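# Move toy meat into skillet with tongs, then set tongs down

## Task

Get the brown toy meat into the skillet without the hand or arm ever contacting the meat or the skillet. Afterwards place the tongs flat on the table, away from the skillet, and release them.

## Robot and tools

Robot: two arms on a table. left_arm has a left hand on the +y side and right_arm has a right hand. The hands mirror each other. The meat may only be handled through the tongs, never by a hand or arm. Something may occasionally nudge a loose object.

Frames. The scene frame has its origin at table-top height, midway between the nominal arm bases, with +z up and +x out over the table. Left and right refer to the arms, not to image sides. Measured bases: left_arm (-0.007, +0.233, +0.019) m, quat_wxyz (+1.000, 0, 0, -0.013); right_arm (-0.014, -0.283, +0.046) m, quat_wxyz (+1.000, 0, 0, +0.012). Each arm reports its hand pose, velocities, targets and wrist-camera pose in its own base frame. Fixed cameras and the table use the scene frame. Reported positions can be off by a few centimetres, more at long reach.

Hand point axes (right hand): +z runs along the straight fingers toward the tips, +x runs across the palm away from the thumb, and +y points out of the palm face (the face is at y = -0.062). On the left hand +x points toward the thumb. A rigid mast on the palm side near the wrist (x +0.05 to +0.10, z -0.16 to -0.11, up to y = +0.06; x sign flips on the left hand) can strike things. Straight fingertips end about 0.139 m past the knuckles, which sit at z = -0.017. Digit tips have rubber caps.

execute_actions(actions, cameras). actions is a list of actions, run in order, each lasting 0.5 s. An action is a table of up to 15 rows, one per 1/30 s step. If a table is short, its last row repeats. Each row is a single list of 48 numbers covering both arms, each in [-1, 1]:
1-6: left_arm dx, dy, dz, rx, ry, rz.
7-22: left hand motor goals.
23-24: left current_limit, speed.
25-30: right_arm dx, dy, dz, rx, ry, rz.
31-46: right hand motor goals.
47-48: right current_limit, speed.

dx to rz are an offset, not a pose. They are measured from the arm's Hand target as it stood when the action began, along that arm's own base axes. Rotation is a rotation vector applied about the target position. Every row counts from that same start, not from the row before it. Sending the same offset again in a later action moves the arm further. Scale: 1.0 equals 0.6 m, or 180 degrees. If a translation vector is longer than 1.0, it is scaled down. All zeros asks the arm to finish reaching its current target.

Commanded orientation is limited to within 40 degrees of the measured one. The arm may stop short. If it rests short, send the remaining gap as an offset. Very small moves may not start at all. The elbow sags under load, so aim a little higher. To stop a push against something, command the target back past the hand point.

Hand motor order (same order in results): index_mcp, index_abd, index_pip, index_dip, middle_mcp, middle_abd, middle_pip, middle_dip, ring_mcp, ring_abd, ring_pip, ring_dip, thumb_cmc, thumb_axl, thumb_mcp, thumb_ipl. Each value is an absolute goal angle scaled linearly between the hinge's stops. Brackets give degrees at +1 / -1, then the straight value:
_mcp (-18, +128; +0.75)
_abd (-60, +60; +0.00)
_pip (-29, +108; +0.58)
_dip (-21, +117; +0.70)
thumb_cmc (-20, +120; +0.71)
thumb_axl (-27, +140; +0.68)
thumb_mcp (-69, +109; +0.23)
thumb_ipl (-77, +108; +0.17)
Moving toward -1 curls the fingers toward the palm and swings the thumb in front of the palm. A 0 is a real goal, not 'hold'. To keep a hand unchanged, copy back its hand_goal, hand_current_limit and hand_speed.

current_limit maps -1..+1 onto 0..550 mA, with a floor of 11 mA. It also caps hinge speed. speed gives (speed+1)/2 of 8.5 rad/s. Starting values are +0.4 and -0.6, and both persist until changed.

A finger presses only while its goal lies beyond the object's surface. The further beyond, the harder it presses, up to the limit. To keep a grip, repeat hand_goal. Sending hand_measured instead loosens it. A motor drawing 495 mA or more for 5 s in total shuts off for 10 s and drops whatever it holds.

cameras: a list of names (cam_high, cam_low, cam_left_wrist, cam_right_wrist, all 672x504), or ["all"], or []. With an empty actions list you get all views by default; otherwise you get none unless you ask. An unknown name makes the call invalid.

Results. end_effector_position (m) and end_effector_quat_wxyz are in the base frame. Hand target is the last commanded pose after clipping; the next offsets start from it. Step readings list positions part-way through. Joint velocities reading 'within noise' means the arm is at rest. hand_goal, hand_measured, hand_current_ma (positive pushes toward -1) and hand_state (moving / goal / blocked / overload) each list one entry per motor. Joint torques include gravity and friction, so they are a weak sign of contact. Small resting offsets are normal. A call returns once the robot is still, or at most 3 s after its final action. Between replies the robot keeps holding the last command.

zoom_image(camera, region): region is [x0, y0, x1, y1] in pixels of that camera's newest image, at most 504 by 504. Only cameras present in the latest images can be used.

finished_scene(scene): scene is the current scene's number. It ends the scene permanently, so call it only once the meat is in the skillet and the tongs lie flat and released.

Avoid the following:
- Dropping objects, or releasing them while they still move.
- Hard hits or slams, and anything falling off the table.
- Contact between the two arms or hands, including one hand squeezing the other's fingers.
- Overheating. Holding loads, staying stretched out, or pushing at unreachable poses heats motors; MOTOR HOT appears at 85 °C, and at 100 °C the arm drops for 30-60 s.
- Commands during an arm stop. Hand commands sent then are lost.
- Swinging the arm by accident. With the wrist near the waist axis, a short move can swing the whole arm.

Joint ranges (rad): waist ±2.880, shoulder 0 to 3.142, elbow 0 to 3.019, wrist pitch -1.693 to 1.571, wrist yaw ±1.571, wrist roll ±2.094.

Each tool is called as name([rows], argument=value, ...), one row to a line, values as JSON.

## Session

execute_actions(actions=[])

Scene clock: 0.00 s.
left_arm: end_effector_position=(+0.3390, +0.1964, +0.1844) hand_goal=(+0.754, +0.000, +0.576, +0.696, +0.754, +0.000, +0.576, +0.696, +0.754, +0.000, +0.576, +0.696, +0.714, +0.678, +0.226, +0.168) hand_measured=(+0.754, +0.000, +0.576, +0.696, +0.754, +0.000, +0.576, +0.696, +0.754, +0.000, +0.576, +0.696, +0.714, +0.678, +0.226, +0.168) hand_current_ma=(+0, +0, +0, +0, +0, +0, +0, +0, +0, +0, +0, +0, +0, +0, +0, +0) hand_state=(goal, goal, goal, goal, goal, goal, goal, goal, goal, goal, goal, goal, goal, goal, goal, goal) hand_current_limit=0.40 hand_speed=-0.60 end_effector_quat_wxyz=(+0.050, +0.037, +0.998, +0.013) | right_arm: end_effector_position=(+0.3211, +0.0244, +0.3028) hand_goal=(+0.754, +0.000, +0.576, +0.696, +0.754, +0.000, +0.576, +0.696, +0.754, +0.000, +0.576, +0.696, +0.714, +0.678, +0.226, +0.168) hand_measured=(+0.754, +0.000, +0.576, +0.696, +0.754, +0.000, +0.576, +0.696, +0.754, +0.000, +0.576, +0.696, +0.714, +0.678, +0.226, +0.168) hand_current_ma=(+0, +0, +0, +0, +0, +0, +0, +0, +0, +0, +0, +0, +0, +0, +0, +0) hand_state=(goal, goal, goal, goal, goal, goal, goal, goal, goal, goal, goal, goal, goal, goal, goal, goal) hand_current_limit=0.40 hand_speed=-0.60 end_effector_quat_wxyz=(-0.062, +0.971, +0.228, +0.047)
Joint positions: left_arm=[0.305 1.267 1.051 -1.252 0.008 -1.191] | right_arm=[0.286 1.124 1.275 -1.621 -0.118 1.401]
Joint velocities: within noise
Joint torques (N m): no reading
Heat: left arm: hottest wrist pitch 30 °C; right arm: hottest shoulder 29 °C.
Hand target: left_arm +0.3483, +0.1994, +0.1988; +0.067, +0.037, +0.997, +0.020 | right_arm +0.3259, +0.0259, +0.3111; -0.062, +0.970, +0.228, +0.057

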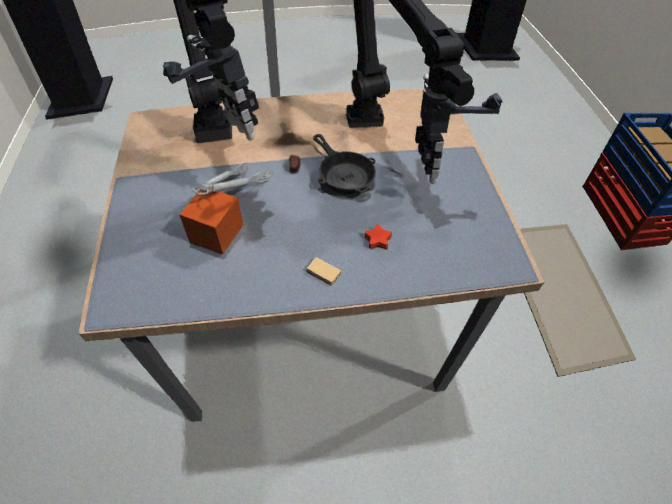

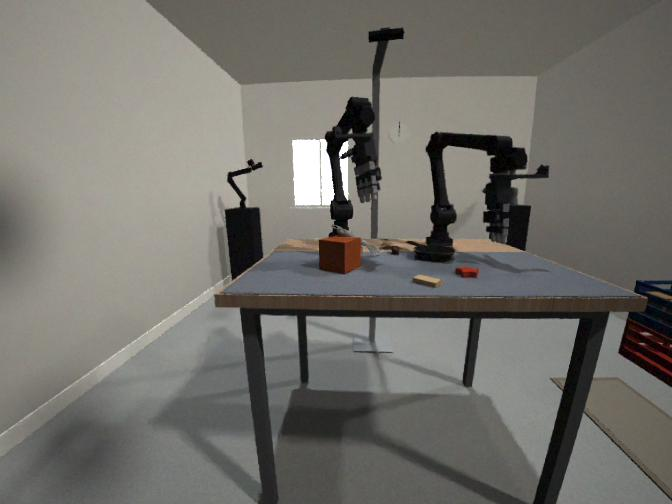

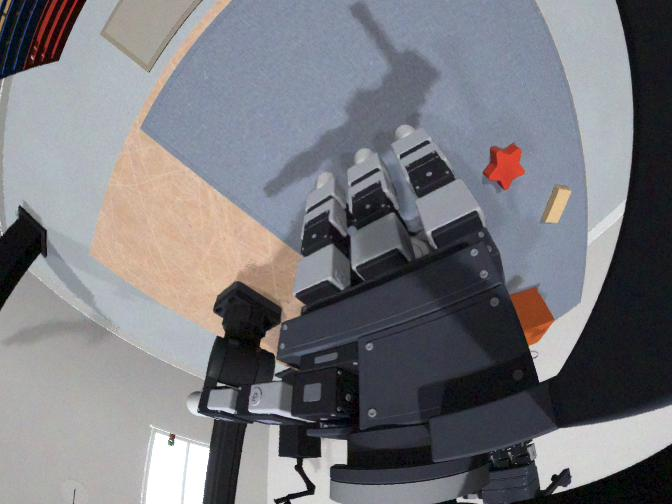

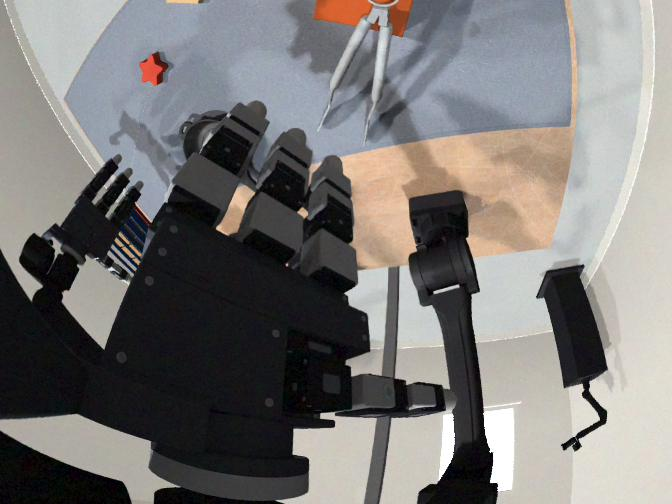

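zoom_image(camera="cam_high", region=[160, 120, 400, 300])

zoom_image(camera="cam_right_wrist", region=[140, 0, 500, 270])

zoom_image(camera="cam_low", region=[240, 160, 540, 320])

Scaled by 2.100.

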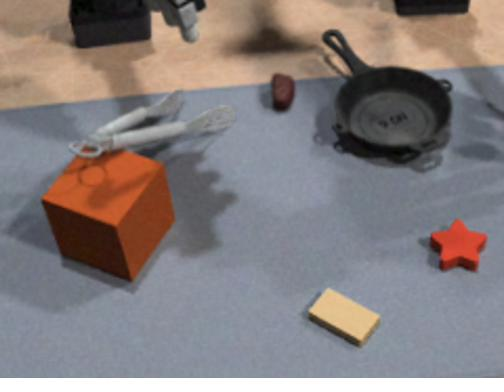

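Scaled by 1.400 from the camera's 672x504 image, which has a finer 960x720 frame.

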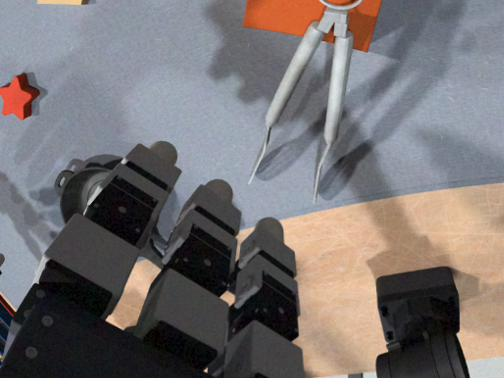

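Scaled by 1.680.

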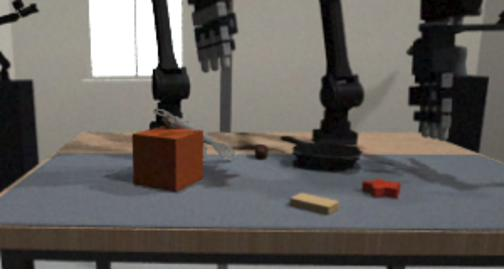

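zoom_image(camera="cam_high", region=[70, 80, 310, 350])

zoom_image(camera="cam_high", region=[310, 70, 560, 340])

Scaled by 1.867.

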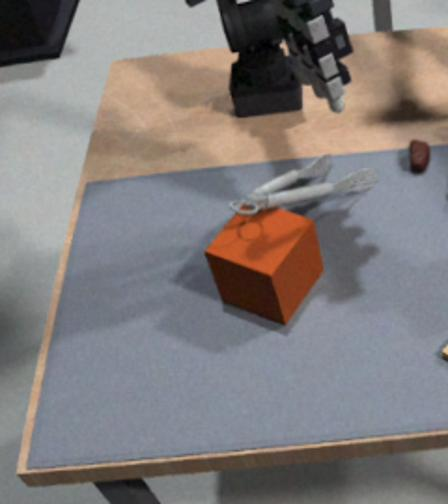

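Scaled by 1.867.

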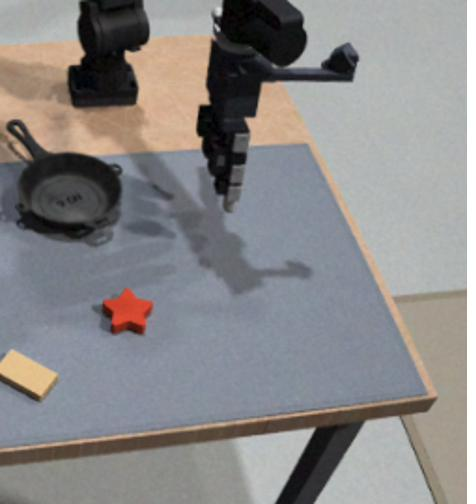

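execute_actions([
  [[0,0,0,0,0,0,0,0,0,0,0,0,0,0,0,0,0,0,0,0,0,0,0,0,-0.01,0.01,0.03,0.123,-0.014,-0.075,0.6,0,0.3,0.4,0.6,0,0.3,0.4,0.6,0,0.3,0.4,0.2,0.678,0.226,0.168,0.4,-0.6]],
  [[0,0,0,0,0,0,0,0,0,0,0,0,0,0,0,0,0,0,0,0,0,0,0,0,-0.01,0.01,0.03,0.123,-0.014,-0.075,0.6,0,0.3,0.4,0.6,0,0.3,0.4,0.6,0,0.3,0.4,-0.3,0.678,0.1,0.168,0.4,-0.6]],
], cameras=["all"])

Scene clock: 107.13 s.
left_arm: end_effector_position=(+0.3391, +0.1964, +0.1845) hand_goal=(+0.000, +0.000, +0.000, +0.000, +0.000, +0.000, +0.000, +0.000, +0.000, +0.000, +0.000, +0.000, +0.000, +0.000, +0.000, +0.000) hand_measured=(+0.018, +0.000, +0.006, +0.004, +0.014, +0.000, +0.006, +0.004, +0.016, +0.000, +0.006, +0.002, +0.004, +0.006, -0.002, +0.002) hand_current_ma=(+6, +0, +1, +0, +4, +0, +1, +0, +5, +0, +1, +0, +0, +1, +0, +0) hand_state=(goal, goal, goal, goal, goal, goal, goal, goal, goal, goal, goal, goal, goal, goal, goal, goal) hand_current_limit=0.00 hand_speed=0.00 end_effector_quat_wxyz=(+0.050, +0.038, +0.998, +0.014) | right_arm: end_effector_position=(+0.3113, +0.0387, +0.3472) hand_goal=(+0.600, +0.000, +0.300, +0.400, +0.600, +0.000, +0.300, +0.400, +0.600, +0.000, +0.300, +0.400, -0.300, +0.678, +0.100, +0.168) hand_measured=(+0.596, +0.000, +0.302, +0.402, +0.596, +0.000, +0.302, +0.402, +0.596, +0.000, +0.302, +0.402, -0.296, +0.678, +0.100, +0.168) hand_current_ma=(-1, +0, +0, +1, -2, +0, +0, +1, -1, +0, +0, +1, +1, +0, +0, +0) hand_state=(goal, goal, goal, goal, goal, goal, goal, goal, goal, goal, goal, goal, goal, goal, goal, goal) hand_current_limit=0.40 hand_speed=-0.60 end_effector_quat_wxyz=(-0.394, +0.899, -0.027, +0.189)
Joint positions: left_arm=[0.304 1.267 1.051 -1.252 0.007 -1.191] | right_arm=[-0.107 0.974 1.261 -1.425 -0.823 1.715]
Joint torques (N m): left_arm=[-0.97 -8.12 10.35 0.68 -0.21 0.09] | right_arm=[-1.08 -6.3 10.26 1.78 -0.87 0.23]
Heat: left arm: hottest elbow 36 °C; right arm: hottest elbow 36 °C.
Hand target: left_arm +0.3483, +0.1993, +0.1988; +0.067, +0.038, +0.997, +0.020 | right_arm +0.3140, +0.0378, +0.3473; -0.395, +0.898, -0.034, +0.192
Off the commanded pose: left_arm 0.017 m, 2 deg | right_arm 0.003 m, 1 deg.
Step readings (end_effector_position of left_arm | right_arm):
0: (+0.3390, +0.1964, +0.1844) | (+0.3211, +0.0244, +0.3028)
1: (+0.3391, +0.1962, +0.1843) | (+0.3205, +0.0260, +0.3021)
2: (+0.3393, +0.1957, +0.1840) | (+0.3183, +0.0324, +0.2993)
4: (+0.3393, +0.1957, +0.1841) | (+0.3148, +0.0442, +0.2958)
8: (+0.3391, +0.1964, +0.1845) | (+0.3146, +0.0343, +0.3037)
15: (+0.3391, +0.1964, +0.1845) | (+0.3103, +0.0313, +0.3138)
16: (+0.3391, +0.1964, +0.1845) | (+0.3103, +0.0330, +0.3139)
17: (+0.3391, +0.1964, +0.1845) | (+0.3100, +0.0397, +0.3146)
19: (+0.3391, +0.1964, +0.1845) | (+0.3123, +0.0514, +0.3201)
23: (+0.3391, +0.1964, +0.1845) | (+0.3174, +0.0392, +0.3373)
30: (+0.3391, +0.1964, +0.1845) | (+0.3131, +0.0377, +0.3520)

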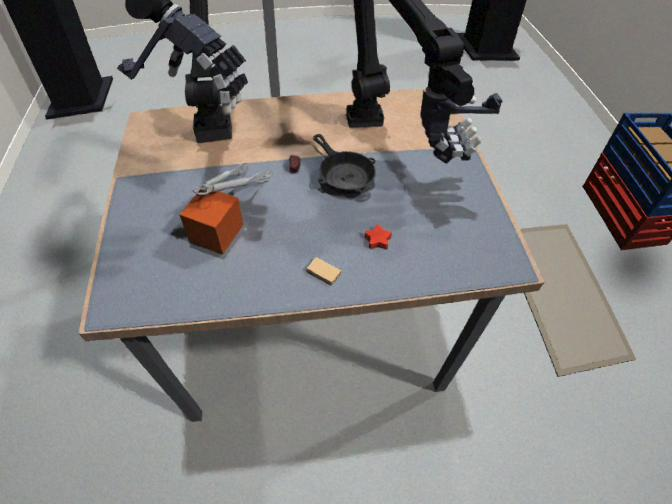

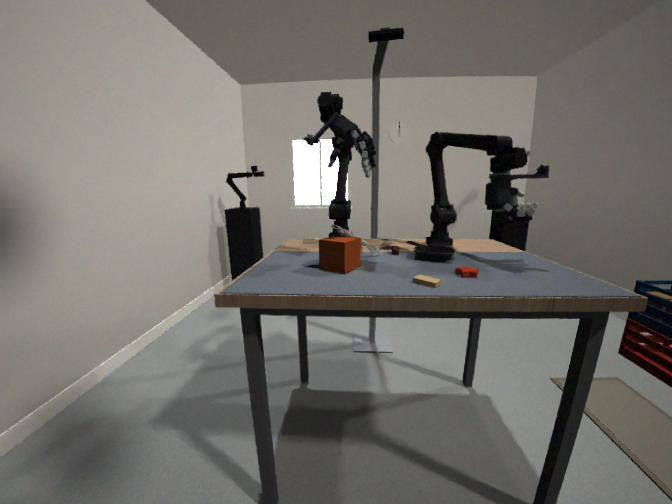

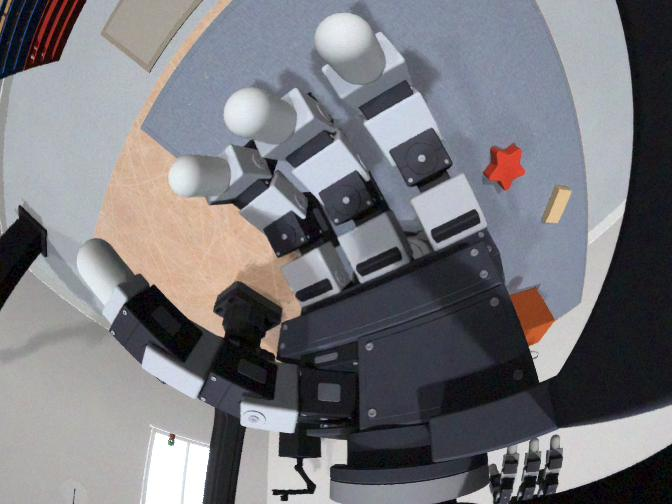

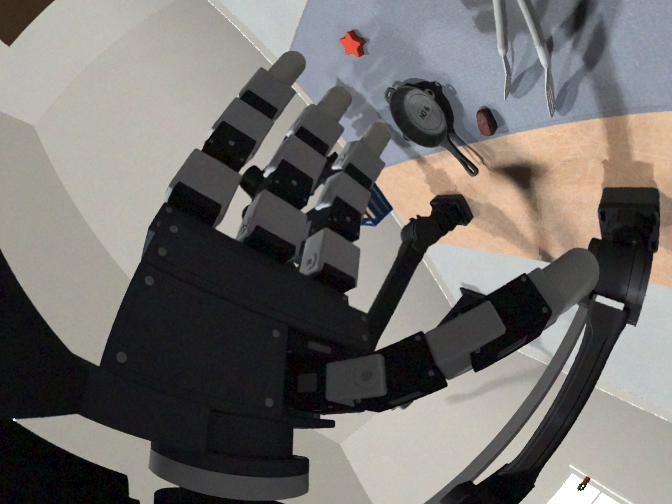

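execute_actions([
  [[0,0,0,0,0,0,0,0,0,0,0,0,0,0,0,0,0,0,0,0,0,0,0,0,-0.03,0.0,0.0,0.123,-0.014,-0.075,0.6,0,0.3,0.4,0.6,0,0.3,0.4,0.6,0,0.3,0.4,-0.5,0.678,0.1,0.168,0.4,-0.6]],
  [[0,0,0,0,0,0,0,0,0,0,0,0,0,0,0,0,0,0,0,0,0,0,0,0,-0.03,0.0,0.0,0.123,-0.014,-0.075,0.6,0,0.3,0.4,0.6,0,0.3,0.4,0.6,0,0.3,0.4,-0.5,0.678,0.1,0.168,0.4,-0.6]],
], cameras=["cam_high","cam_right_wrist"])

Scene clock: 112.70 s.
left_arm: end_effector_position=(+0.3391, +0.1964, +0.1845) hand_goal=(+0.000, +0.000, +0.000, +0.000, +0.000, +0.000, +0.000, +0.000, +0.000, +0.000, +0.000, +0.000, +0.000, +0.000, +0.000, +0.000) hand_measured=(+0.018, +0.000, +0.006, +0.004, +0.014, +0.000, +0.006, +0.004, +0.016, +0.000, +0.006, +0.002, +0.004, +0.006, -0.002, +0.002) hand_current_ma=(+6, +0, +1, +0, +4, +0, +1, +0, +5, +0, +1, +0, +0, +1, +0, +0) hand_state=(goal, goal, goal, goal, goal, goal, goal, goal, goal, goal, goal, goal, goal, goal, goal, goal) hand_current_limit=0.00 hand_speed=0.00 end_effector_quat_wxyz=(+0.050, +0.038, +0.998, +0.014) | right_arm: end_effector_position=(+0.2781, +0.0378, +0.3479) hand_goal=(+0.600, +0.000, +0.300, +0.400, +0.600, +0.000, +0.300, +0.400, +0.600, +0.000, +0.300, +0.400, -0.500, +0.678, +0.100, +0.168) hand_measured=(+0.590, +0.000, +0.300, +0.402, +0.590, +0.000, +0.300, +0.402, +0.590, +0.000, +0.300, +0.402, -0.498, +0.678, +0.100, +0.168) hand_current_ma=(-7, +0, +0, +1, -7, +0, +0, +1, -6, +0, +0, +1, +1, +0, +0, +0) hand_state=(goal, goal, goal, goal, goal, goal, goal, goal, goal, goal, goal, goal, goal, goal, goal, goal) hand_current_limit=0.40 hand_speed=-0.60 end_effector_quat_wxyz=(+0.657, -0.704, +0.183, -0.197)
Joint positions: left_arm=[0.304 1.267 1.051 -1.252 0.007 -1.191] | right_arm=[-0.509 0.841 0.968 -1.142 -1.502 2.091]
Joint torques (N m): left_arm=[-0.97 -8.12 10.35 0.68 -0.21 0.09] | right_arm=[-1.61 -3.55 10.55 1.01 -1.17 0.26]
Heat: left arm: hottest elbow 36 °C; right arm: hottest elbow 35 °C.
Hand target: left_arm +0.3483, +0.1993, +0.1988; +0.067, +0.038, +0.997, +0.020 | right_arm +0.2780, +0.0378, +0.3472; +0.648, -0.643, +0.290, -0.288
Off the commanded pose: left_arm 0.017 m, 2 deg | right_arm 0.001 m, 18 deg.
joint sent to its limit (right arm) — joint 6 (wrist roll), upper limit. The joint targets are off in orientation, not in position.
Step readings (end_effector_position of left_arm | right_arm):
0: (+0.3391, +0.1964, +0.1845) | (+0.3113, +0.0387, +0.3472)
1: (+0.3391, +0.1964, +0.1845) | (+0.3112, +0.0401, +0.3471)
2: (+0.3391, +0.1964, +0.1845) | (+0.3114, +0.0466, +0.3488)
4: (+0.3391, +0.1964, +0.1845) | (+0.3090, +0.0529, +0.3496)
8: (+0.3391, +0.1964, +0.1845) | (+0.3010, +0.0381, +0.3441)
15: (+0.3391, +0.1964, +0.1845) | (+0.2973, +0.0369, +0.3455)
16: (+0.3391, +0.1964, +0.1845) | (+0.2967, +0.0383, +0.3465)
17: (+0.3391, +0.1964, +0.1845) | (+0.2939, +0.0438, +0.3503)
19: (+0.3391, +0.1964, +0.1845) | (+0.2863, +0.0493, +0.3564)
23: (+0.3391, +0.1964, +0.1845) | (+0.2803, +0.0380, +0.3530)
30: (+0.3391, +0.1964, +0.1845) | (+0.2789, +0.0372, +0.3474)
Images, in order (width x height): cam_high 672x504, cam_right_wrist 672x504.

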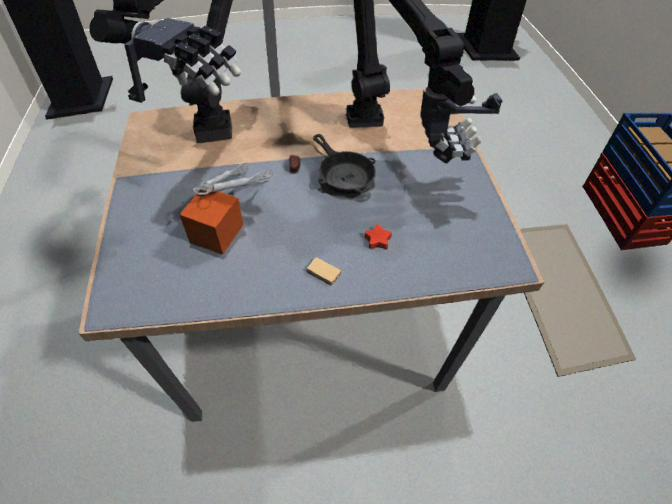

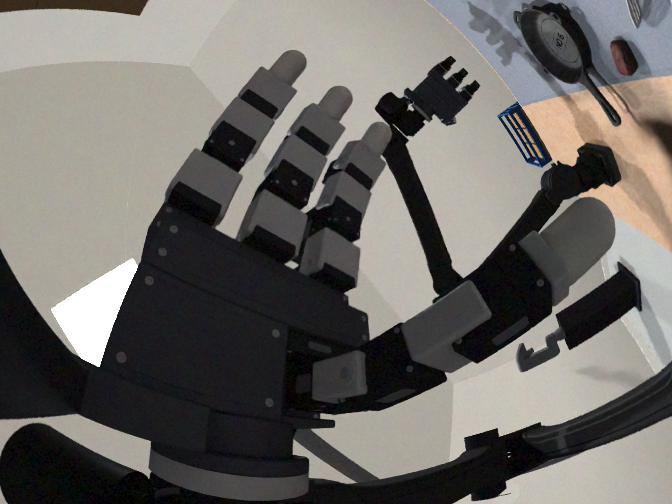

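execute_actions([
  [[0,0,0.1,0,0,0,0,0,0,0,0,0,0,0,0,0,0,0,0,0,0,0,0,0,-0.03,-0.12,0,-0.123,0.014,0.075,0.6,0,0.3,0.4,0.6,0,0.3,0.4,0.6,0,0.3,0.4,0.2,0.678,0.1,0.168,0.4,-0.6]],
  [[0,-0.1,0.1,-0.1162,0.0278,-0.0994,0,0,0,0,0,0,0,0,0,0,0,0,0,0,0,0,0,0,-0.03,-0.12,0,-0.123,0.014,0.075,0.7,0,0.5,0.6,0.7,0,0.5,0.6,0.7,0,0.5,0.6,0.6,0.678,0.2,0.168,0.4,-0.6]],
  [[0,-0.1,0.05,-0.1162,0.0278,-0.0994,0,0,0,0,0,0,0,0,0,0,0,0,0,0,0,0,0,0,-0.03,-0.12,0,-0.123,0.014,0.075,0.7,0,0.5,0.6,0.7,0,0.5,0.6,0.7,0,0.5,0.6,0.7,0.678,0.2,0.168,0.4,-0.6]],
], cameras=["cam_high","cam_left_wrist"])

Scene clock: 180.37 s.
left_arm: end_effector_position=(+0.3414, +0.0808, +0.3333) hand_goal=(+0.000, +0.000, +0.000, +0.000, +0.000, +0.000, +0.000, +0.000, +0.000, +0.000, +0.000, +0.000, +0.000, +0.000, +0.000, +0.000) hand_measured=(+0.012, +0.000, +0.006, +0.002, +0.010, +0.000, +0.006, +0.004, +0.012, +0.000, +0.006, +0.002, +0.002, +0.006, -0.002, +0.002) hand_current_ma=(+3, +0, +1, +0, +2, +0, +1, +0, +3, +0, +1, +0, +0, +1, +0, +0) hand_state=(goal, goal, goal, goal, goal, goal, goal, goal, goal, goal, goal, goal, goal, goal, goal, goal) hand_current_limit=0.00 hand_speed=0.00 end_effector_quat_wxyz=(+0.175, +0.228, +0.938, -0.194) | right_arm: end_effector_position=(+0.2245, -0.1739, +0.3362) hand_goal=(+0.700, +0.000, +0.500, +0.600, +0.700, +0.000, +0.500, +0.600, +0.700, +0.000, +0.500, +0.600, +0.700, +0.678, +0.200, +0.168) hand_measured=(+0.694, +0.000, +0.496, +0.598, +0.694, +0.000, +0.498, +0.598, +0.694, +0.000, +0.496, +0.598, +0.694, +0.678, +0.194, +0.168) hand_current_ma=(-3, +0, -1, -1, -3, +0, -1, -1, -3, +0, -1, -1, -3, +0, -5, +0) hand_state=(goal, goal, goal, goal, goal, goal, goal, goal, goal, goal, goal, goal, goal, goal, goal, goal) hand_current_limit=0.40 hand_speed=-0.60 end_effector_quat_wxyz=(-0.108, +0.971, +0.034, +0.209)
Joint positions: left_arm=[0.282 1.094 1.337 -1.692 0.515 -0.843] | right_arm=[-0.66 0.885 1.212 -1.7 -0.436 0.884]
Joint torques (N m): left_arm=[-1.79 -4.66 11.04 0.5 0.36 0.27] | right_arm=[-1.55 -4.72 11.75 0.87 -0.35 -0.1]
Heat: left arm: hottest elbow 38 °C; right arm: hottest elbow 34 °C.
Hand target: left_arm +0.3483, +0.0794, +0.3486; -0.005, +0.310, +0.882, -0.356 | right_arm +0.2240, -0.1782, +0.3472; -0.235, +0.958, +0.099, +0.128
Off the commanded pose: left_arm 0.017 m, 30 deg | right_arm 0.012 m, 19 deg.
joint sent to its limit (left arm) — joint 4 (wrist pitch), lower limit. The joint targets are off in orientation, not in position.
joint sent to its limit (right arm) — joint 4 (wrist pitch), lower limit. The joint targets are off in orientation, not in position.
Step readings (end_effector_position of left_arm | right_arm):
0: (+0.3391, +0.1964, +0.1845) | (+0.2780, +0.0379, +0.3480)
1: (+0.3389, +0.1964, +0.1845) | (+0.2781, +0.0370, +0.3473)
2: (+0.3372, +0.1958, +0.1852) | (+0.2784, +0.0317, +0.3430)
4: (+0.3315, +0.1940, +0.1893) | (+0.2765, +0.0128, +0.3336)
8: (+0.3307, +0.1938, +0.2103) | (+0.2603, -0.0142, +0.3277)
15: (+0.3355, +0.1953, +0.2326) | (+0.2511, -0.0204, +0.3355)
16: (+0.3355, +0.1936, +0.2325) | (+0.2510, -0.0229, +0.3348)
17: (+0.3342, +0.1846, +0.2319) | (+0.2485, -0.0331, +0.3293)
19: (+0.3296, +0.1635, +0.2374) | (+0.2414, -0.0555, +0.3220)
23: (+0.3315, +0.1429, +0.2709) | (+0.2345, -0.0856, +0.3287)
30: (+0.3357, +0.1355, +0.2977) | (+0.2346, -0.0996, +0.3329)
31: (+0.3365, +0.1341, +0.2975) | (+0.2341, -0.1021, +0.3321)
32: (+0.3391, +0.1276, +0.2971) | (+0.2300, -0.1120, +0.3306)
34: (+0.3445, +0.1128, +0.3004) | (+0.2205, -0.1348, +0.3290)
38: (+0.3446, +0.0903, +0.3207) | (+0.2145, -0.1605, +0.3306)
45: (+0.3395, +0.0808, +0.3355) | (+0.2202, -0.1713, +0.3343)
Images, in order (width x height): cam_high 672x504, cam_left_wrist 672x504.

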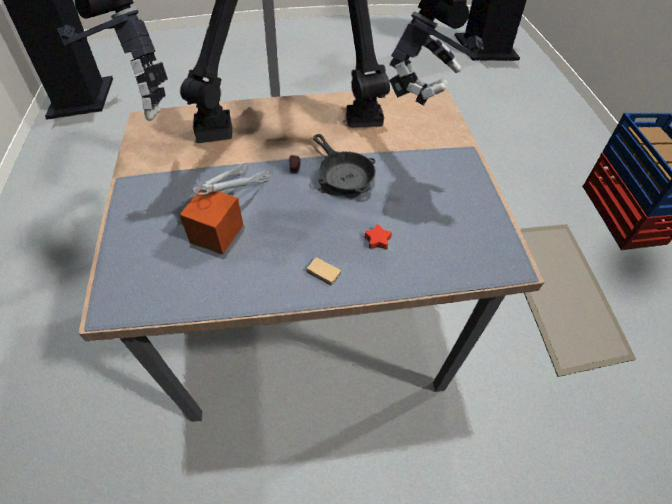

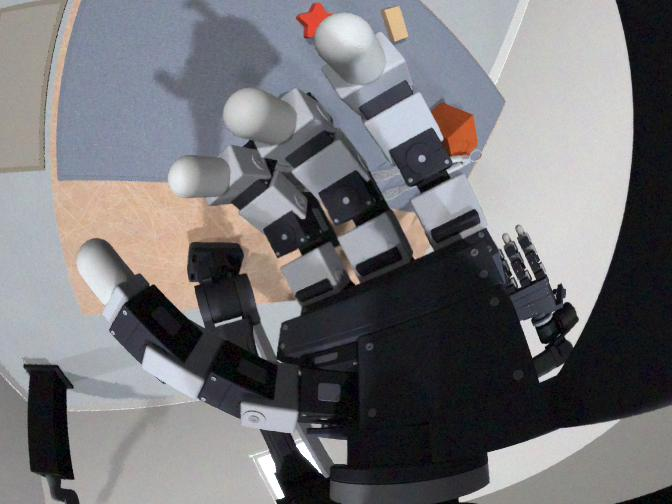

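execute_actions([
  [[0,-0.2,0,-0.1162,0.0278,-0.0994,0,0,0,0,0,0,0,0,0,0,0,0,0,0,0,0,0,0,0,0,0,0,0,0,0.7,0,0.5,0.6,0.7,0,0.5,0.6,0.7,0,0.5,0.6,0.7,0.678,0.2,0.168,0.4,-0.6]],
  [[0,-0.2,0,0,0,0,0,0,0,0,0,0,0,0,0,0,0,0,0,0,0,0,0,0,0,0,0,0,0,0,0.7,0,0.5,0.6,0.7,0,0.5,0.6,0.7,0,0.5,0.6,0.7,0.678,0.2,0.168,0.4,-0.6]],
  [[0,-0.2,0,0,0,0,0,0,0,0,0,0,0,0,0,0,0,0,0,0,0,0,0,0,0,0,0,0,0,0,0.7,0,0.5,0.6,0.7,0,0.5,0.6,0.7,0,0.5,0.6,0.7,0.678,0.2,0.168,0.4,-0.6]],
], cameras=["cam_high","cam_left_wrist"])

Scene clock: 187.67 s.
left_arm: end_effector_position=(+0.3369, -0.2796, +0.3198) hand_goal=(+0.000, +0.000, +0.000, +0.000, +0.000, +0.000, +0.000, +0.000, +0.000, +0.000, +0.000, +0.000, +0.000, +0.000, +0.000, +0.000) hand_measured=(+0.000, +0.000, +0.004, +0.002, +0.000, +0.000, +0.004, +0.004, +0.000, +0.000, +0.004, +0.002, +0.002, +0.004, +0.000, +0.002) hand_current_ma=(+0, +0, +0, +0, +0, +0, +0, +0, +0, +0, +0, +0, +0, +0, +0, +0) hand_state=(goal, goal, goal, goal, goal, goal, goal, goal, goal, goal, goal, goal, goal, goal, goal, goal) hand_current_limit=0.00 hand_speed=0.00 end_effector_quat_wxyz=(+0.003, +0.385, +0.776, -0.500) | right_arm: end_effector_position=(+0.2252, -0.1749, +0.3367) hand_goal=(+0.700, +0.000, +0.500, +0.600, +0.700, +0.000, +0.500, +0.600, +0.700, +0.000, +0.500, +0.600, +0.700, +0.678, +0.200, +0.168) hand_measured=(+0.694, +0.000, +0.496, +0.598, +0.694, +0.000, +0.498, +0.598, +0.694, +0.000, +0.496, +0.598, +0.694, +0.678, +0.194, +0.168) hand_current_ma=(-3, +0, -1, -1, -3, +0, -1, -1, -3, +0, -1, -1, -3, +0, -5, +0) hand_state=(goal, goal, goal, goal, goal, goal, goal, goal, goal, goal, goal, goal, goal, goal, goal, goal) hand_current_limit=0.40 hand_speed=-0.60 end_effector_quat_wxyz=(-0.106, +0.971, +0.041, +0.210)
Joint positions: left_arm=[-0.444 1.412 1.516 -1.694 1.047 -1.082] | right_arm=[-0.662 0.885 1.212 -1.7 -0.434 0.869]
Joint torques (N m): left_arm=[-0.26 -10.4 12.88 0.2 0.8 0.07] | right_arm=[-1.96 -4.78 11.54 0.7 -0.33 -0.06]
Heat: left arm: hottest elbow 38 °C; right arm: hottest elbow 35 °C.
Hand target: left_arm +0.3484, -0.2806, +0.3487; -0.038, +0.422, +0.746, -0.514 | right_arm +0.2239, -0.1782, +0.3472; -0.235, +0.958, +0.099, +0.128
Off the commanded pose: left_arm 0.031 m, 7 deg; orientation clipped at the end of an earlier action of this call | right_arm 0.011 m, 19 deg.
joint sent to its limit (left arm) — joint 4 (wrist pitch), lower limit. The joint targets are off in orientation, not in position.
joint sent to its limit (right arm) — joint 4 (wrist pitch), lower limit. The joint targets are off in orientation, not in position.
Step readings (end_effector_position of left_arm | right_arm):
0: (+0.3414, +0.0808, +0.3333) | (+0.2245, -0.1739, +0.3362)
1: (+0.3420, +0.0787, +0.3334) | (+0.2245, -0.1740, +0.3363)
2: (+0.3436, +0.0721, +0.3340) | (+0.2246, -0.1740, +0.3363)
4: (+0.3490, +0.0428, +0.3368) | (+0.2246, -0.1743, +0.3364)
8: (+0.3504, -0.0202, +0.3461) | (+0.2248, -0.1746, +0.3365)
15: (+0.3489, -0.0431, +0.3518) | (+0.2250, -0.1749, +0.3366)
16: (+0.3489, -0.0446, +0.3521) | (+0.2250, -0.1749, +0.3366)
17: (+0.3484, -0.0493, +0.3520) | (+0.2251, -0.1749, +0.3367)
19: (+0.3452, -0.0745, +0.3502) | (+0.2251, -0.1749, +0.3367)
23: (+0.3338, -0.1385, +0.3379) | (+0.2251, -0.1749, +0.3367)
30: (+0.3374, -0.1610, +0.3143) | (+0.2251, -0.1749, +0.3367)
31: (+0.3376, -0.1621, +0.3138) | (+0.2251, -0.1749, +0.3367)
32: (+0.3373, -0.1663, +0.3153) | (+0.2251, -0.1749, +0.3367)
34: (+0.3380, -0.1896, +0.3233) | (+0.2251, -0.1749, +0.3367)
38: (+0.3319, -0.2529, +0.3323) | (+0.2251, -0.1749, +0.3367)
45: (+0.3345, -0.2795, +0.3157) | (+0.2252, -0.1749, +0.3367)
Images, in order (width x height): cam_high 672x504, cam_left_wrist 672x504.

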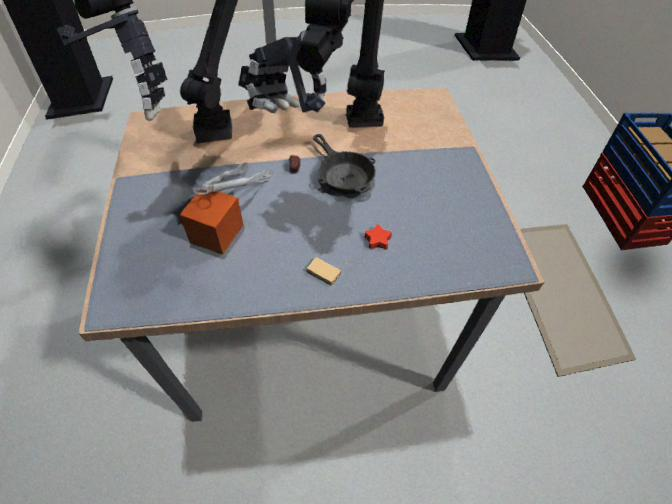

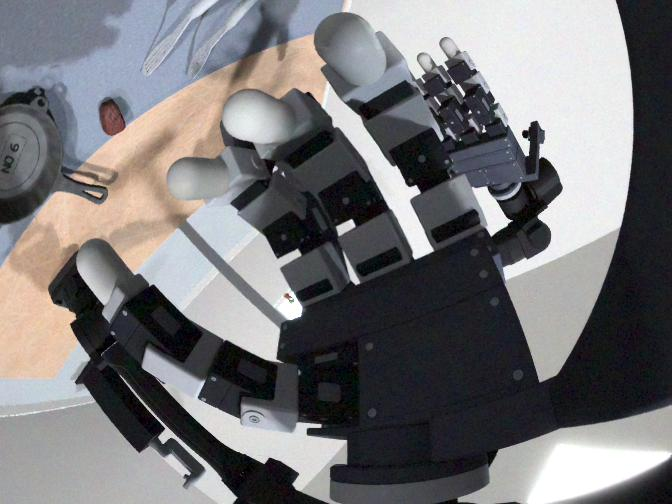

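execute_actions([
  [[0,-0.15,-0.04,0,0,0,0,0,0,0,0,0,0,0,0,0,0,0,0,0,0,0,0,0,0,0,0,0,0,0,0.7,0,0.5,0.6,0.7,0,0.5,0.6,0.7,0,0.5,0.6,0.7,0.678,0.2,0.168,0.4,-0.6]],
  [[-0.06,-0.12,-0.04,0,0,0,0,0,0,0,0,0,0,0,0,0,0,0,0,0,0,0,0,0,0,0,0,0,0,0,0.7,0,0.5,0.6,0.7,0,0.5,0.6,0.7,0,0.5,0.6,0.7,0.678,0.2,0.168,0.4,-0.6]],
], cameras=["cam_high","cam_low","cam_left_wrist","cam_right_wrist"])

zoom_image(camera="cam_high", region=[140, 60, 340, 260])

Scene clock: 195.03 s.
left_arm: end_effector_position=(+0.3083, -0.4455, +0.2873) hand_goal=(+0.000, +0.000, +0.000, +0.000, +0.000, +0.000, +0.000, +0.000, +0.000, +0.000, +0.000, +0.000, +0.000, +0.000, +0.000, +0.000) hand_measured=(+0.000, +0.000, +0.004, +0.002, +0.000, +0.000, +0.004, +0.004, +0.000, +0.000, +0.004, +0.002, +0.000, +0.002, +0.000, +0.002) hand_current_ma=(+0, +0, +0, +0, +0, +0, +0, +0, +0, +0, +0, +0, +0, +0, +0, +0) hand_state=(goal, goal, goal, goal, goal, goal, goal, goal, goal, goal, goal, goal, goal, goal, goal, goal) hand_current_limit=0.00 hand_speed=0.00 end_effector_quat_wxyz=(-0.057, +0.422, +0.746, -0.511) | right_arm: end_effector_position=(+0.2252, -0.1749, +0.3367) hand_goal=(+0.700, +0.000, +0.500, +0.600, +0.700, +0.000, +0.500, +0.600, +0.700, +0.000, +0.500, +0.600, +0.700, +0.678, +0.200, +0.168) hand_measured=(+0.694, +0.000, +0.496, +0.598, +0.694, +0.000, +0.498, +0.598, +0.694, +0.000, +0.496, +0.598, +0.694, +0.678, +0.194, +0.168) hand_current_ma=(-3, +0, -1, -1, -3, +0, -1, -1, -3, +0, -1, -1, -3, +0, -5, +0) hand_state=(goal, goal, goal, goal, goal, goal, goal, goal, goal, goal, goal, goal, goal, goal, goal, goal) hand_current_limit=0.40 hand_speed=-0.60 end_effector_quat_wxyz=(-0.106, +0.971, +0.041, +0.210)
Joint positions: left_arm=[-0.761 1.606 1.635 -1.352 1.064 -1.449] | right_arm=[-0.662 0.885 1.212 -1.7 -0.434 0.869]
Joint torques (N m): left_arm=[-0.21 -15.03 8.77 1.33 0.67 0.05] | right_arm=[-1.38 -4.6 11.48 0.8 -0.32 -0.08]
Heat: left arm: hottest elbow 38 °C; right arm: hottest elbow 36 °C.
Hand target: left_arm +0.3123, -0.4427, +0.3007; -0.038, +0.422, +0.746, -0.515 | right_arm +0.2239, -0.1782, +0.3472; -0.235, +0.958, +0.099, +0.128
Off the commanded pose: left_arm 0.014 m, 2 deg | right_arm 0.011 m, 19 deg.
joint sent to its limit (right arm) — joint 4 (wrist pitch), lower limit. The joint targets are off in orientation, not in position.
Step readings (end_effector_position of left_arm | right_arm):
0: (+0.3369, -0.2796, +0.3198) | (+0.2252, -0.1749, +0.3367)
1: (+0.3368, -0.2799, +0.3202) | (+0.2252, -0.1749, +0.3367)
2: (+0.3368, -0.2825, +0.3207) | (+0.2252, -0.1749, +0.3367)
4: (+0.3384, -0.2961, +0.3236) | (+0.2252, -0.1749, +0.3367)
8: (+0.3360, -0.3419, +0.3157) | (+0.2252, -0.1749, +0.3367)
15: (+0.3329, -0.3664, +0.2860) | (+0.2252, -0.1749, +0.3367)
16: (+0.3334, -0.3663, +0.2853) | (+0.2252, -0.1749, +0.3367)
17: (+0.3343, -0.3689, +0.2855) | (+0.2252, -0.1749, +0.3367)
19: (+0.3361, -0.3813, +0.2863) | (+0.2252, -0.1749, +0.3367)
23: (+0.3203, -0.4189, +0.2876) | (+0.2252, -0.1749, +0.3367)
30: (+0.3047, -0.4458, +0.2876) | (+0.2252, -0.1749, +0.3367)

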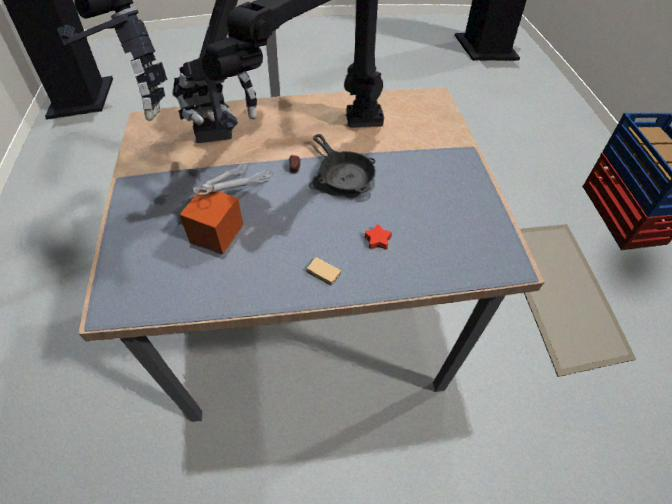

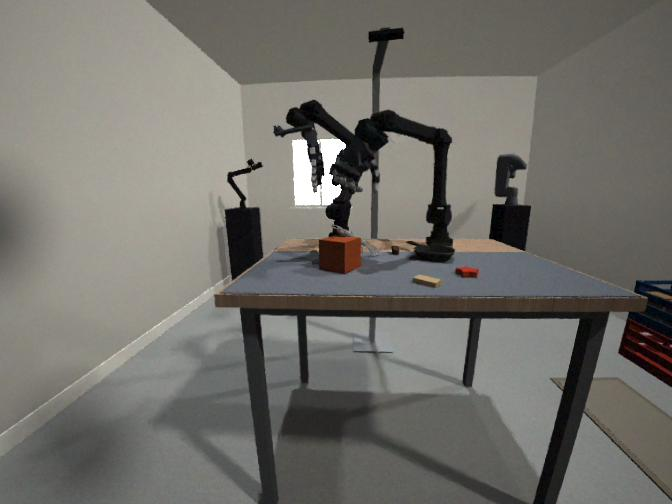

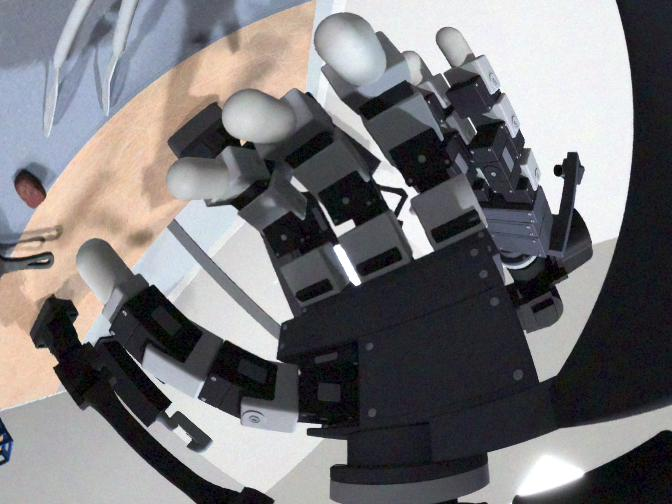

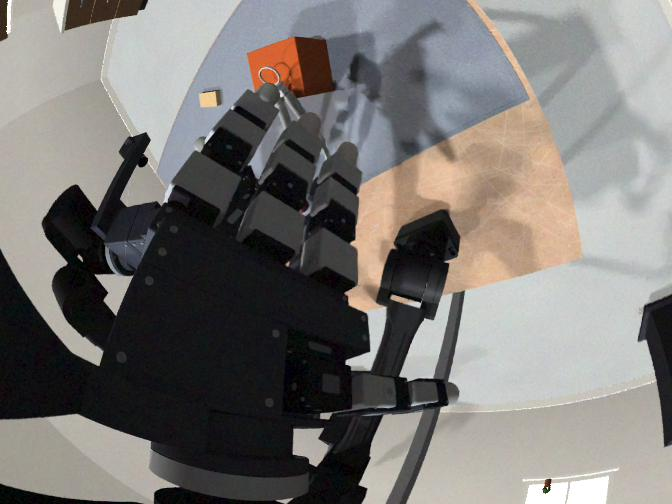

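Scaled by 2.520.

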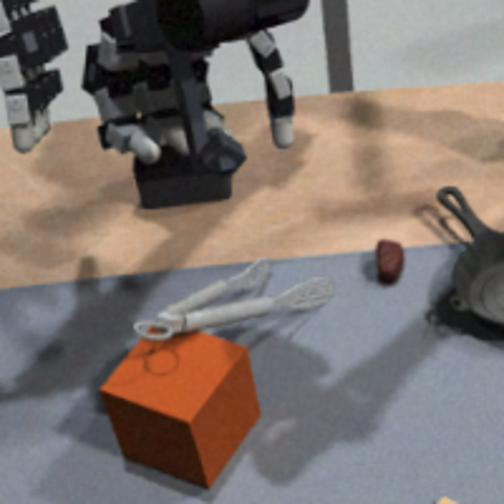

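execute_actions([
  [[0,0,0,0,0,0,0.479,0,0.139,0.406,0.479,0,0.139,0.406,0.479,0,0.139,0.406,-0.714,0.677,0,0.168,0.4,-0.2,0,0,0,0,0,0,0.7,0,0.5,0.6,0.7,0,0.5,0.6,0.7,0,0.5,0.6,0.7,0.678,0.2,0.168,0.4,-0.6]],
], cameras=["cam_high","cam_low","cam_left_wrist","cam_right_wrist"])

zoom_image(camera="cam_high", region=[140, 60, 340, 260])

zoom_image(camera="cam_right_wrist", region=[160, 0, 500, 200])

zoom_image(camera="cam_low", region=[260, 120, 460, 280])

Scene clock: 207.23 s.
left_arm: end_effector_position=(+0.3104, -0.4460, +0.2880) hand_goal=(+0.480, +0.000, +0.140, +0.406, +0.480, +0.000, +0.140, +0.406, +0.480, +0.000, +0.140, +0.406, -0.714, +0.678, +0.000, +0.168) hand_measured=(+0.468, +0.000, +0.138, +0.404, +0.470, +0.000, +0.138, +0.404, +0.468, +0.000, +0.138, +0.404, -0.704, +0.676, +0.000, +0.166) hand_current_ma=(-3, +0, +0, +0, -2, +0, +0, +0, -3, +0, +0, +0, +2, +0, +0, +0) hand_state=(goal, goal, goal, goal, goal, goal, goal, goal, goal, goal, goal, goal, goal, goal, goal, goal) hand_current_limit=0.40 hand_speed=-0.20 end_effector_quat_wxyz=(-0.053, +0.421, +0.748, -0.511) | right_arm: end_effector_position=(+0.2252, -0.1749, +0.3367) hand_goal=(+0.700, +0.000, +0.500, +0.600, +0.700, +0.000, +0.500, +0.600, +0.700, +0.000, +0.500, +0.600, +0.700, +0.678, +0.200, +0.168) hand_measured=(+0.694, +0.000, +0.496, +0.598, +0.694, +0.000, +0.498, +0.598, +0.694, +0.000, +0.496, +0.598, +0.694, +0.678, +0.194, +0.168) hand_current_ma=(-3, +0, -1, -1, -3, +0, -1, -1, -3, +0, -1, -1, -3, +0, -5, +0) hand_state=(goal, goal, goal, goal, goal, goal, goal, goal, goal, goal, goal, goal, goal, goal, goal, goal) hand_current_limit=0.40 hand_speed=-0.60 end_effector_quat_wxyz=(-0.106, +0.971, +0.041, +0.210)
Joint positions: left_arm=[-0.76 1.605 1.635 -1.34 1.06 -1.46] | right_arm=[-0.662 0.885 1.212 -1.7 -0.434 0.869]
Joint torques (N m): left_arm=[-0.38 -15.21 8.36 1.4 0.77 0.05] | right_arm=[-1.2 -4.89 11.47 0.83 -0.36 -0.06]
Heat: left arm: hottest elbow 38 °C; right arm: hottest elbow 37 °C.
Hand target: left_arm +0.3123, -0.4427, +0.3008; -0.038, +0.422, +0.746, -0.514 | right_arm +0.2239, -0.1782, +0.3472; -0.235, +0.958, +0.099, +0.128
Off the commanded pose: left_arm 0.013 m, 2 deg | right_arm 0.011 m, 19 deg.
joint sent to its limit (right arm) — joint 4 (wrist pitch), lower limit. The joint targets are off in orientation, not in position.
Step readings (end_effector_position of left_arm | right_arm):
0: (+0.3083, -0.4455, +0.2873) | (+0.2252, -0.1749, +0.3367)
1: (+0.3084, -0.4453, +0.2871) | (+0.2252, -0.1749, +0.3367)
2: (+0.3090, -0.4450, +0.2869) | (+0.2252, -0.1749, +0.3367)
4: (+0.3097, -0.4454, +0.2870) | (+0.2252, -0.1749, +0.3367)
8: (+0.3102, -0.4460, +0.2877) | (+0.2252, -0.1749, +0.3367)
15: (+0.3104, -0.4460, +0.2880) | (+0.2252, -0.1749, +0.3367)

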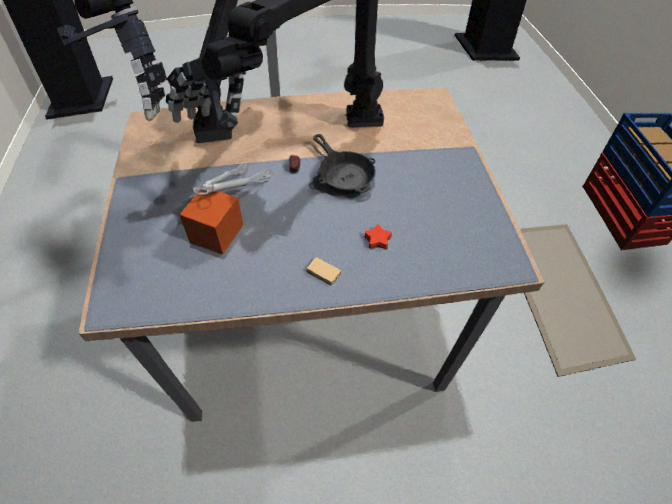

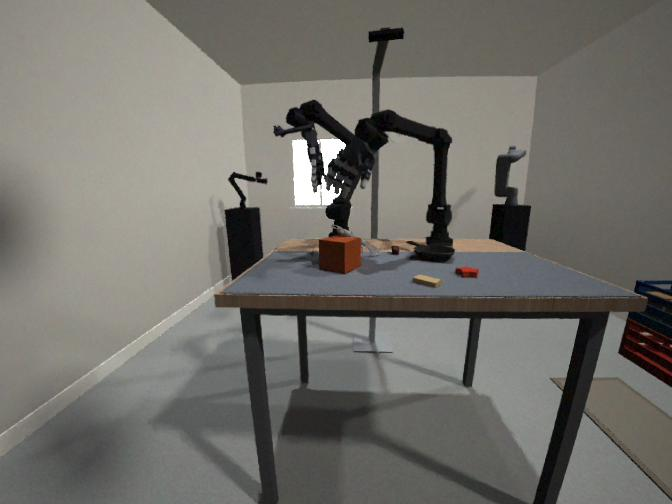

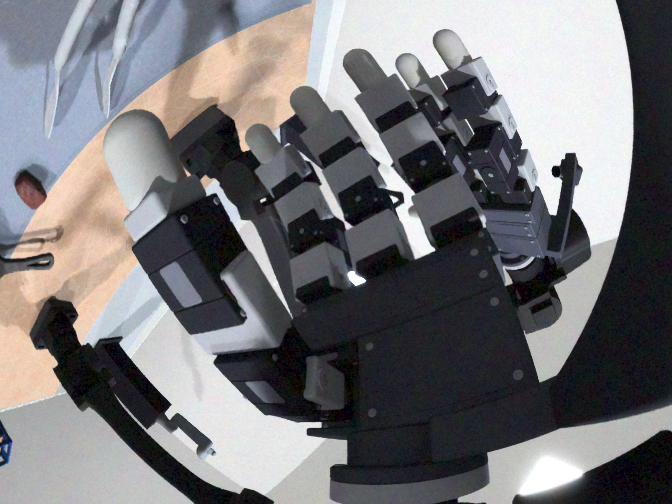

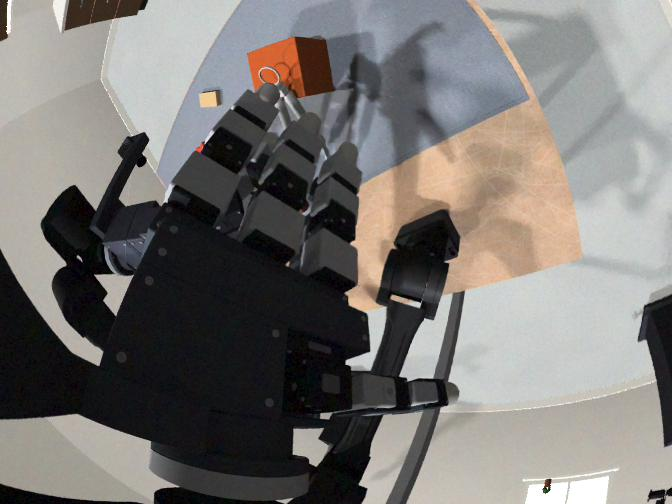

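Scaled by 2.520.

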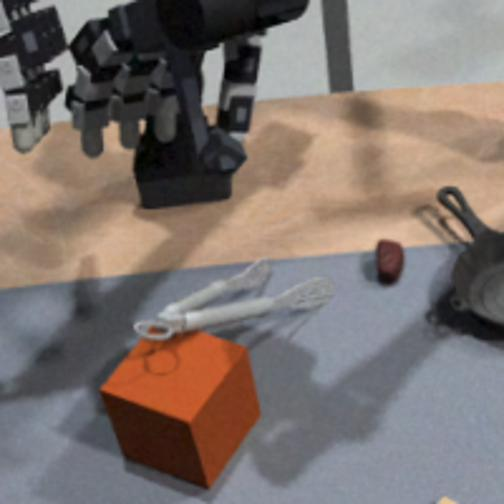

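Scaled by 1.482 from the camera's 672x504 image, which has a finer 960x720 frame.

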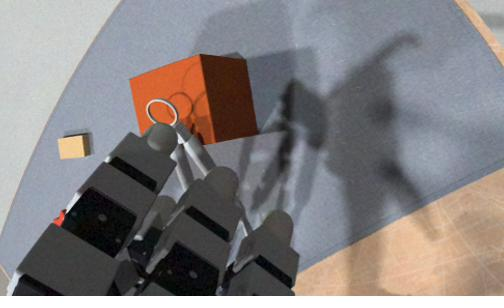

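Scaled by 2.520.

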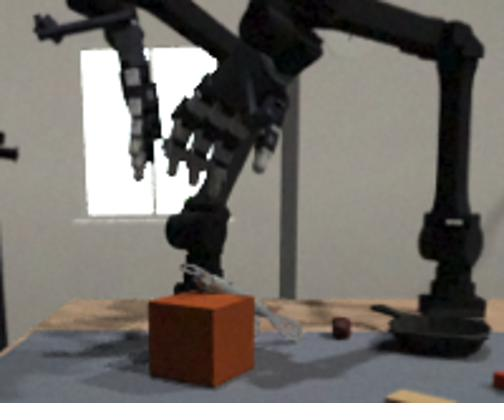

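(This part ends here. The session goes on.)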